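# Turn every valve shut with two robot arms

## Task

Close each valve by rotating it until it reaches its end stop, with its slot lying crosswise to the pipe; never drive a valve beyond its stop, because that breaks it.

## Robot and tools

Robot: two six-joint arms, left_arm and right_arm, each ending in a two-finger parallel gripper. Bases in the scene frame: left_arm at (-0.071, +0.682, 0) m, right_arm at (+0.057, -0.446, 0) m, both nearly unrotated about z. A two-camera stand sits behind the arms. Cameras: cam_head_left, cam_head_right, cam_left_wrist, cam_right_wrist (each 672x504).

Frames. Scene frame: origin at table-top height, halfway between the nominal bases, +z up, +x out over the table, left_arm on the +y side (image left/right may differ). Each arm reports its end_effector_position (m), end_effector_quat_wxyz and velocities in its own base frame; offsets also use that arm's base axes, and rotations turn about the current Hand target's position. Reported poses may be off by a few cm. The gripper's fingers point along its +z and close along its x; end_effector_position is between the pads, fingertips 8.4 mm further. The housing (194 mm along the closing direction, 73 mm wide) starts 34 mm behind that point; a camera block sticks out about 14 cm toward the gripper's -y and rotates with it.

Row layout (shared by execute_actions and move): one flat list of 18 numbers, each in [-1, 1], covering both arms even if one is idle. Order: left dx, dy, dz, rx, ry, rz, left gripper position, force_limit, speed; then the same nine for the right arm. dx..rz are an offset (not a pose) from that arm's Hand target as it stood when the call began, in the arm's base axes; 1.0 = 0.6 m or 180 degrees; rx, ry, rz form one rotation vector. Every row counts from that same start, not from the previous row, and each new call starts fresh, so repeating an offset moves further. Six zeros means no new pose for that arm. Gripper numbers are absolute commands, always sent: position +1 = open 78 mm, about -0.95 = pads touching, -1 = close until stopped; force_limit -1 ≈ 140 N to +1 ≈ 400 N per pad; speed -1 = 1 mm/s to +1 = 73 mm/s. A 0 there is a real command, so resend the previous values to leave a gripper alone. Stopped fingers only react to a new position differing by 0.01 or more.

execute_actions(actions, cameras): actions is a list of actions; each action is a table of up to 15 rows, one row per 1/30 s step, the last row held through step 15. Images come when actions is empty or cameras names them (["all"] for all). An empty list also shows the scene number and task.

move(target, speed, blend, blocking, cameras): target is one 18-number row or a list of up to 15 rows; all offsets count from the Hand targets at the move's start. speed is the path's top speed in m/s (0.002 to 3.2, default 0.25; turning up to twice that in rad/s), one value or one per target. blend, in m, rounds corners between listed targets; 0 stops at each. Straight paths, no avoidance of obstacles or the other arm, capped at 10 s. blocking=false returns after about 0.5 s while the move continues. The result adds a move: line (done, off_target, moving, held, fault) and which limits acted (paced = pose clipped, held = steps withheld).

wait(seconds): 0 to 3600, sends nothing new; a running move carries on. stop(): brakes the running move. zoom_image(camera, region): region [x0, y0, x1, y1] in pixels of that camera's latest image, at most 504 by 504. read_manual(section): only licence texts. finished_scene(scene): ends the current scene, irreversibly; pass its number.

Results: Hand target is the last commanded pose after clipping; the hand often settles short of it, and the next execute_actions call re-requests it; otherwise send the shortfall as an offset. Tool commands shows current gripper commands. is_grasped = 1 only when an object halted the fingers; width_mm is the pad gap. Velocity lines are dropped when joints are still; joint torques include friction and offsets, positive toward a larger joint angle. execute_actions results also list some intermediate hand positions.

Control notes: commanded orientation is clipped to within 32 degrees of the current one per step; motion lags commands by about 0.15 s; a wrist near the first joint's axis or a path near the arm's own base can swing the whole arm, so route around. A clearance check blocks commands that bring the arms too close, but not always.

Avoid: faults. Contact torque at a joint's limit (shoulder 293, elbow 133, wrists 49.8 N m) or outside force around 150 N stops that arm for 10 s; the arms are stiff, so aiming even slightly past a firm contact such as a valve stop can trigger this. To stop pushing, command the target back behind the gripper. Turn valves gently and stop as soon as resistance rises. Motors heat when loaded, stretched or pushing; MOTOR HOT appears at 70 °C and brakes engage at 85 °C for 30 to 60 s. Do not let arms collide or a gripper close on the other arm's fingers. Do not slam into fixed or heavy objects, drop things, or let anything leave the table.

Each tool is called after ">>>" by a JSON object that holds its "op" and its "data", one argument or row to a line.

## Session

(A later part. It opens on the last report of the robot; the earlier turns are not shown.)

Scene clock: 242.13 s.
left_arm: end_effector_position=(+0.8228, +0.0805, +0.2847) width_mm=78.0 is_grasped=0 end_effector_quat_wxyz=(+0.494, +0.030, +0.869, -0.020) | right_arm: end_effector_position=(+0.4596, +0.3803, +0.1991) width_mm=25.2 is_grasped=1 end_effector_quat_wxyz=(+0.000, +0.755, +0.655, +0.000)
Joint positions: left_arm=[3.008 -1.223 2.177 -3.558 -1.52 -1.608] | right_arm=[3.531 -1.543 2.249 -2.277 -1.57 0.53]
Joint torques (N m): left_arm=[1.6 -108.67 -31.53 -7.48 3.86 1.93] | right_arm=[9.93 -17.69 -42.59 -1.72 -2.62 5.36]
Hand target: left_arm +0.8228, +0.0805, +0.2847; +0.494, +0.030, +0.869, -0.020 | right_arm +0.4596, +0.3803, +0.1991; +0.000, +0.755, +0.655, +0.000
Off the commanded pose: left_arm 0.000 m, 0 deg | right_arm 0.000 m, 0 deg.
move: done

>>> {"op": "move", "data": {
  "target": [
    [0,0,0,0,0,0,1,-1,0.5,0,0,0,0,0,0.0167,-0.97,-0.2,-0.6],
    [0,0,0,0,0,0,1,-1,0.5,0,0,0.04,0,0,0.0167,-0.97,-0.2,-0.6],
    [0,0,0,0,0,0,1,-1,0.5,-0.1493,0.13,0.16,0,0,0.1078,-0.97,-0.2,-0.6]
  ],
  "speed": [0.1,0.15,0.5],
  "cameras": ["cam_right_wrist"]
}}

>>> {"op": "zoom_image", "data": {
  "camera": "cam_right_wrist",
  "region": [60, 60, 330, 260]
}}

>>> {"op": "zoom_image", "data": {
  "camera": "cam_right_wrist",
  "region": [330, 60, 600, 260]
}}

Scene clock: 244.50 s.
left_arm: end_effector_position=(+0.8228, +0.0805, +0.2847) width_mm=78.0 is_grasped=0 end_effector_quat_wxyz=(+0.494, +0.030, +0.869, -0.020) | right_arm: end_effector_position=(+0.3701, +0.4582, +0.2950) width_mm=25.2 is_grasped=1 end_effector_quat_wxyz=(+0.000, +0.634, +0.773, +0.000)
Joint positions: left_arm=[3.008 -1.223 2.177 -3.558 -1.52 -1.608] | right_arm=[3.727 -1.666 2.162 -2.067 -1.57 0.388]
Joint torques (N m): left_arm=[-0.59 -110.15 -31.17 -7.69 3.7 1.99] | right_arm=[10.43 -46.11 -74.18 -2.28 -3.27 -4.46]
Hand target: left_arm +0.8228, +0.0805, +0.2847; +0.494, +0.030, +0.869, -0.020 | right_arm +0.3700, +0.4583, +0.2951; +0.000, +0.634, +0.773, +0.000
Off the commanded pose: left_arm 0.000 m, 0 deg | right_arm 0.000 m, 0 deg.
move: done

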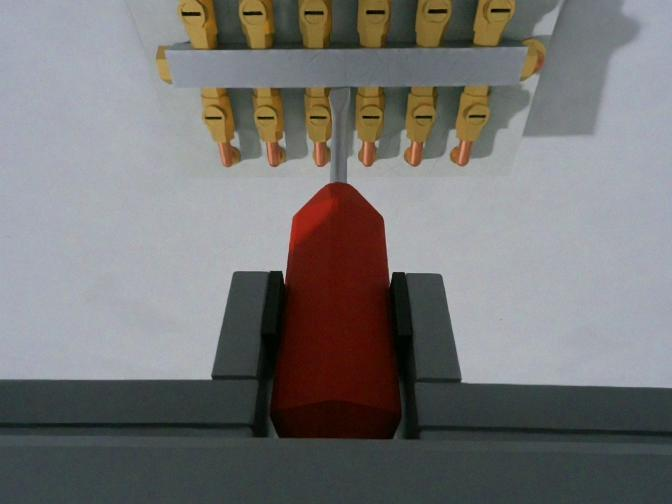

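Scaled by 1.867.

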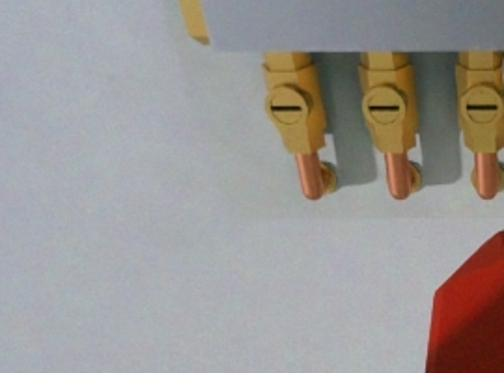

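Scaled by 1.867.

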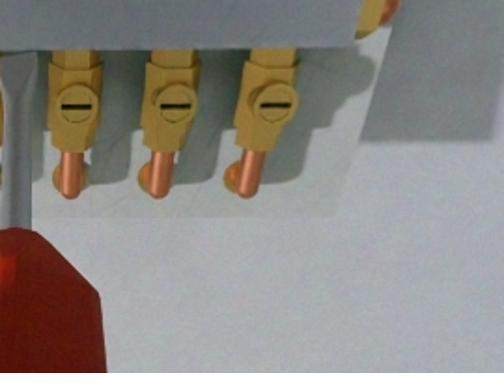

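>>> {"op": "zoom_image", "data": {
  "camera": "cam_right_wrist",
  "region": [160, 0, 350, 60]
}}

>>> {"op": "zoom_image", "data": {
  "camera": "cam_right_wrist",
  "region": [340, 0, 530, 60]
}}

Scaled by 2.653.

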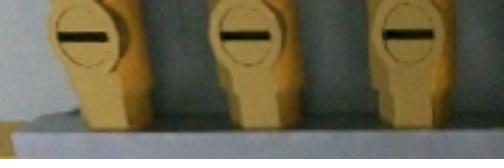

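Scaled by 2.653.

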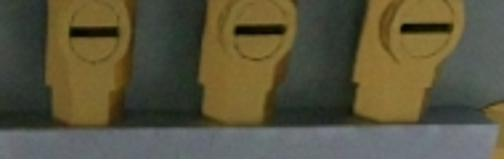

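>>> {"op": "move", "data": {
  "target": [0,0,0,0,0,0,1,-1,0.5,-0.2032,0.0180,-0.0420,0,0,-0.199,-0.97,-0.2,-0.6],
  "speed": 0.35,
  "cameras": ["cam_right_wrist"]
}}

>>> {"op": "zoom_image", "data": {
  "camera": "cam_right_wrist",
  "region": [280, 0, 400, 120]
}}

Scene clock: 246.43 s.
left_arm: end_effector_position=(+0.8228, +0.0805, +0.2847) width_mm=78.0 is_grasped=0 end_effector_quat_wxyz=(+0.494, +0.030, +0.869, -0.020) | right_arm: end_effector_position=(+0.2481, +0.4691, +0.2699) width_mm=25.2 is_grasped=1 end_effector_quat_wxyz=(+0.000, +0.841, +0.541, +0.000)
Joint positions: left_arm=[3.008 -1.223 2.177 -3.558 -1.52 -1.608] | right_arm=[3.885 -1.751 2.283 -2.103 -1.571 1.171]
Joint torques (N m): left_arm=[0.44 -110.17 -31.08 -7.63 3.78 1.74] | right_arm=[9.85 -39.14 -57.97 -4.86 -3.1 1.75]
Hand target: left_arm +0.8228, +0.0805, +0.2847; +0.494, +0.030, +0.869, -0.020 | right_arm +0.2481, +0.4691, +0.2699; +0.000, +0.841, +0.541, +0.000
Off the commanded pose: left_arm 0.000 m, 0 deg | right_arm 0.000 m, 0 deg.
move: done

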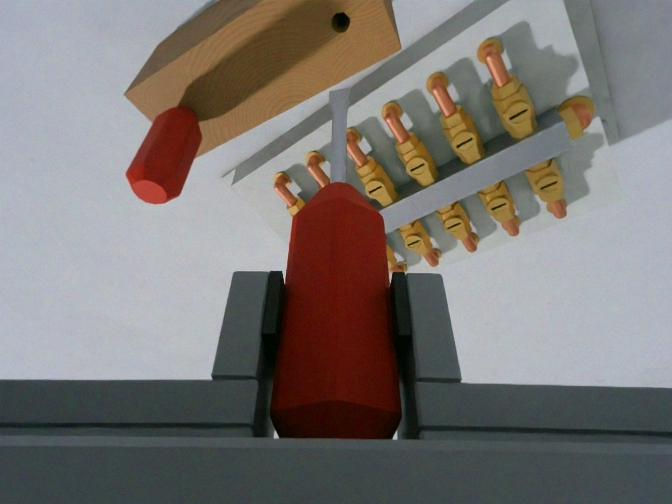

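Scaled by 4.200.

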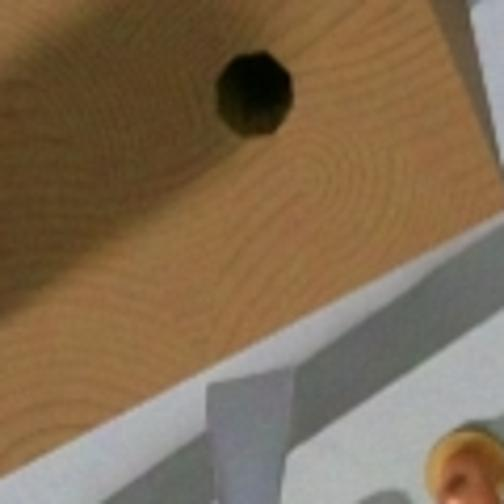

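>>> {"op": "move", "data": {
  "target": [0,0,0,0,0,0,1,-1,0.5,0,0,-0.1315,0,0,0,-0.97,-0.2,-0.6],
  "speed": 0.2,
  "cameras": ["cam_right_wrist"]
}}

>>> {"op": "zoom_image", "data": {
  "camera": "cam_right_wrist",
  "region": [310, 60, 370, 120]
}}

Scene clock: 247.77 s.
left_arm: end_effector_position=(+0.8228, +0.0805, +0.2847) width_mm=78.0 is_grasped=0 end_effector_quat_wxyz=(+0.494, +0.030, +0.869, -0.020) | right_arm: end_effector_position=(+0.2481, +0.4691, +0.1911) width_mm=25.2 is_grasped=1 end_effector_quat_wxyz=(+0.000, +0.841, +0.541, +0.000)
Joint positions: left_arm=[3.008 -1.223 2.177 -3.558 -1.52 -1.608] | right_arm=[3.885 -1.647 2.368 -2.292 -1.571 1.171]
Joint torques (N m): left_arm=[-1.38 -108.77 -31.53 -7.48 3.69 1.86] | right_arm=[10.63 -21.09 -50.92 -5.06 -0.19 1.99]
Hand target: left_arm +0.8228, +0.0805, +0.2847; +0.494, +0.030, +0.869, -0.020 | right_arm +0.2481, +0.4691, +0.1910; +0.000, +0.841, +0.541, +0.000
Off the commanded pose: left_arm 0.000 m, 0 deg | right_arm 0.000 m, 0 deg.
move: done

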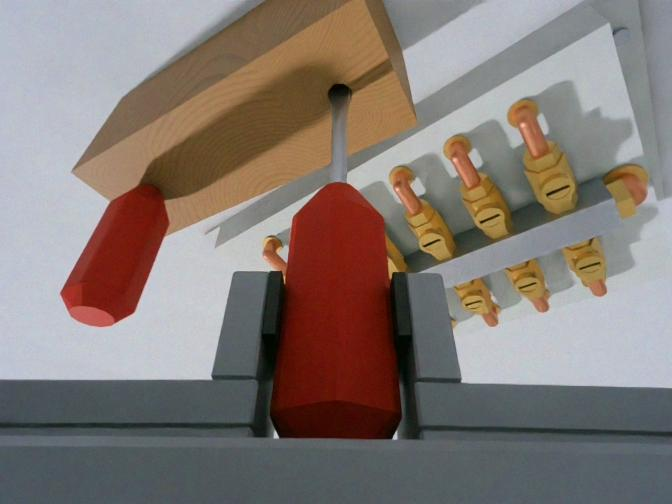

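Scaled by 8.400.

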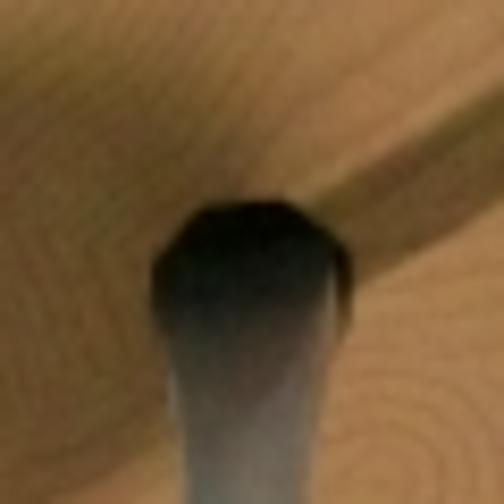

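>>> {"op": "move", "data": {
  "target": [0,0,0,0,0,0,1,-1,0.5,0,0,-0.0250,0,0,0,-0.97,-0.2,-0.6],
  "speed": 0.03
}}

>>> {"op": "move", "data": {
  "target": [0,0,0,0,0,0,1,-1,0.5,0,0,-0.0667,0,0,0,-0.97,-0.2,-0.6],
  "speed": 0.05,
  "cameras": ["cam_right_wrist"]
}}

Scene clock: 248.77 s.
left_arm: end_effector_position=(+0.8228, +0.0805, +0.2847) width_mm=78.0 is_grasped=0 end_effector_quat_wxyz=(+0.494, +0.030, +0.869, -0.020) | right_arm: end_effector_position=(+0.2481, +0.4691, +0.1761) width_mm=25.2 is_grasped=1 end_effector_quat_wxyz=(+0.000, +0.841, +0.541, +0.000)
Joint positions: left_arm=[3.008 -1.223 2.177 -3.558 -1.52 -1.608] | right_arm=[3.885 -1.624 2.382 -2.329 -1.571 1.171]
Joint torques (N m): left_arm=[-0.61 -109.66 -31 -7.59 3.92 1.83] | right_arm=[9.53 -24.3 -49.2 -5.32 0.51 1.4]
Hand target: left_arm +0.8228, +0.0805, +0.2847; +0.494, +0.030, +0.869, -0.020 | right_arm +0.2481, +0.4691, +0.1760; +0.000, +0.841, +0.541, +0.000
Off the commanded pose: left_arm 0.000 m, 0 deg | right_arm 0.000 m, 0 deg.
move: done

Scene clock: 250.03 s.
left_arm: end_effector_position=(+0.8228, +0.0805, +0.2847) width_mm=78.0 is_grasped=0 end_effector_quat_wxyz=(+0.494, +0.030, +0.869, -0.020) | right_arm: end_effector_position=(+0.2481, +0.4691, +0.1361) width_mm=25.2 is_grasped=1 end_effector_quat_wxyz=(+0.000, +0.841, +0.541, +0.000)
Joint positions: left_arm=[3.008 -1.223 2.177 -3.558 -1.52 -1.608] | right_arm=[3.885 -1.554 2.416 -2.433 -1.571 1.171]
Joint torques (N m): left_arm=[-0.12 -108.97 -31.17 -7.64 3.65 1.87] | right_arm=[1.06 -25.74 -43.77 -4.62 1.5 -0.31]
Hand target: left_arm +0.8228, +0.0805, +0.2847; +0.494, +0.030, +0.869, -0.020 | right_arm +0.2481, +0.4691, +0.1360; +0.000, +0.841, +0.541, +0.000
Off the commanded pose: left_arm 0.000 m, 0 deg | right_arm 0.000 m, 0 deg.
move: done

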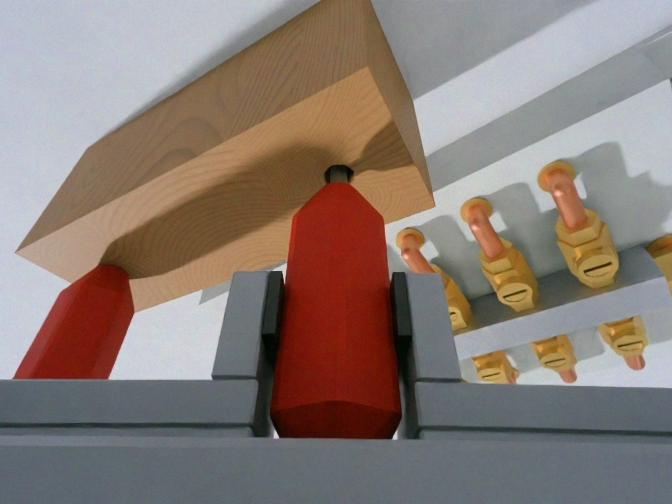

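>>> {"op": "move", "data": {
  "target": [0,0,0,0,0,0,1,-1,0.5,0,0,-0.0175,0,0,0,-0.97,-0.2,-0.6],
  "speed": 0.03
}}

>>> {"op": "move", "data": {
  "target": [0,0,0,0,0,0,1,-1,0.5,0,0,-0.0015,0,0,0,-0.97,-0.2,-0.6],
  "speed": 0.015,
  "cameras": ["cam_right_wrist"]
}}

Scene clock: 250.83 s.
left_arm: end_effector_position=(+0.8228, +0.0805, +0.2847) width_mm=78.0 is_grasped=0 end_effector_quat_wxyz=(+0.494, +0.030, +0.869, -0.020) | right_arm: end_effector_position=(+0.2481, +0.4691, +0.1256) width_mm=25.2 is_grasped=1 end_effector_quat_wxyz=(+0.000, +0.841, +0.541, +0.000)
Joint positions: left_arm=[3.008 -1.223 2.177 -3.558 -1.52 -1.608] | right_arm=[3.885 -1.534 2.424 -2.461 -1.571 1.171]
Joint torques (N m): left_arm=[-0.16 -110.48 -31.23 -7.6 3.6 2.06] | right_arm=[0.9 -26.52 -41.62 -5.15 1.88 2.01]
Hand target: left_arm +0.8228, +0.0805, +0.2847; +0.494, +0.030, +0.869, -0.020 | right_arm +0.2481, +0.4691, +0.1255; +0.000, +0.841, +0.541, +0.000
Off the commanded pose: left_arm 0.000 m, 0 deg | right_arm 0.000 m, 0 deg.
move: done

Scene clock: 251.33 s.
left_arm: end_effector_position=(+0.8228, +0.0805, +0.2847) width_mm=78.0 is_grasped=0 end_effector_quat_wxyz=(+0.494, +0.030, +0.869, -0.020) | right_arm: end_effector_position=(+0.2481, +0.4691, +0.1247) width_mm=25.2 is_grasped=1 end_effector_quat_wxyz=(+0.000, +0.841, +0.541, +0.000)
Joint positions: left_arm=[3.008 -1.223 2.177 -3.558 -1.52 -1.608] | right_arm=[3.885 -1.532 2.425 -2.464 -1.571 1.171]
Joint torques (N m): left_arm=[-0.89 -109.75 -31.5 -7.56 3.46 1.95] | right_arm=[2.71 -7.98 -26.6 -3.09 2.05 2.2]
Hand target: left_arm +0.8228, +0.0805, +0.2847; +0.494, +0.030, +0.869, -0.020 | right_arm +0.2481, +0.4691, +0.1246; +0.000, +0.841, +0.541, +0.000
Off the commanded pose: left_arm 0.000 m, 0 deg | right_arm 0.000 m, 0 deg.
move: done

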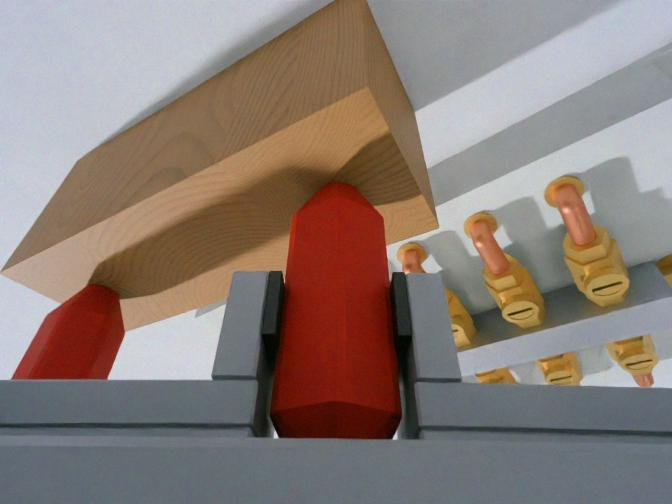

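Seated. Release and lift.

>>> {"op": "move", "data": {
  "target": [0,0,0,0,0,0,1,-1,0.5,0,0,0.0005,0,0,0,0.2,-1,-0.3],
  "speed": 0.02
}}

>>> {"op": "move", "data": {
  "target": [0,0,0,0,0,0,1,-1,0.5,0,0,0.25,0,0,0,0.2,-1,-0.3],
  "speed": 0.12,
  "cameras": ["cam_right_wrist"]
}}

Scene clock: 252.47 s.
left_arm: end_effector_position=(+0.8228, +0.0805, +0.2847) width_mm=78.0 is_grasped=0 end_effector_quat_wxyz=(+0.494, +0.030, +0.869, -0.020) | right_arm: end_effector_position=(+0.2481, +0.4691, +0.1249) width_mm=46.0 is_grasped=0 end_effector_quat_wxyz=(+0.000, +0.841, +0.541, +0.000)
Joint positions: left_arm=[3.008 -1.223 2.177 -3.558 -1.52 -1.608] | right_arm=[3.885 -1.533 2.425 -2.463 -1.571 1.171]
Joint torques (N m): left_arm=[-0.92 -108.84 -31.27 -7.39 3.64 1.89] | right_arm=[8.14 -45.52 -57.27 -2.54 2.5 0]
Hand target: left_arm +0.8228, +0.0805, +0.2847; +0.494, +0.030, +0.869, -0.020 | right_arm +0.2481, +0.4691, +0.1249; +0.000, +0.841, +0.541, +0.000
Off the commanded pose: left_arm 0.000 m, 0 deg | right_arm 0.000 m, 0 deg.
move: done

Scene clock: 254.27 s.
left_arm: end_effector_position=(+0.8228, +0.0805, +0.2847) width_mm=78.0 is_grasped=0 end_effector_quat_wxyz=(+0.494, +0.030, +0.869, -0.020) | right_arm: end_effector_position=(+0.2481, +0.4691, +0.2747) width_mm=46.0 is_grasped=0 end_effector_quat_wxyz=(+0.000, +0.841, +0.541, +0.000)
Joint positions: left_arm=[3.008 -1.223 2.177 -3.558 -1.52 -1.608] | right_arm=[3.885 -1.756 2.277 -2.093 -1.571 1.171]
Joint torques (N m): left_arm=[-0.94 -108.82 -30.81 -7.45 3.67 1.95] | right_arm=[-4.53 -39.09 -71.56 -2.32 -1.2 -4.13]
Hand target: left_arm +0.8228, +0.0805, +0.2847; +0.494, +0.030, +0.869, -0.020 | right_arm +0.2481, +0.4691, +0.2749; +0.000, +0.841, +0.541, +0.000
Off the commanded pose: left_arm 0.000 m, 0 deg | right_arm 0.000 m, 0 deg.
move: done

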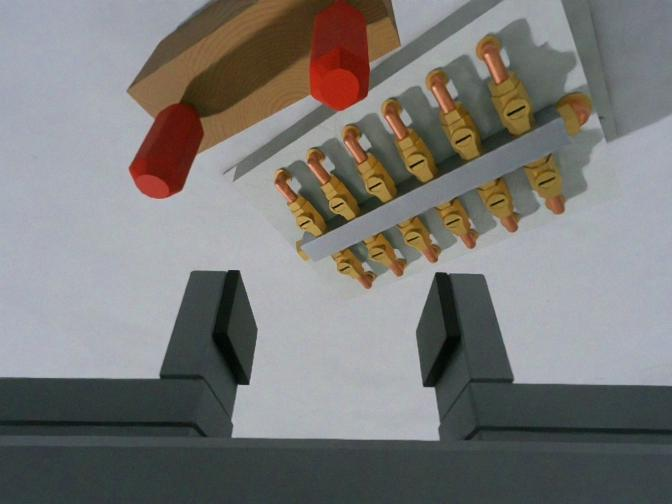

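>>> {"op": "zoom_image", "data": {
  "camera": "cam_right_wrist",
  "region": [240, 20, 620, 310]
}}

Scaled by 1.326.

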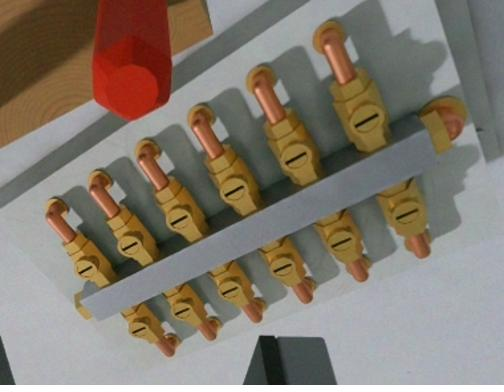

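All twelve slots are across their pipes.

>>> {"op": "finished_scene", "data": {
  "scene": 2
}}

The scene is finished: the task was done.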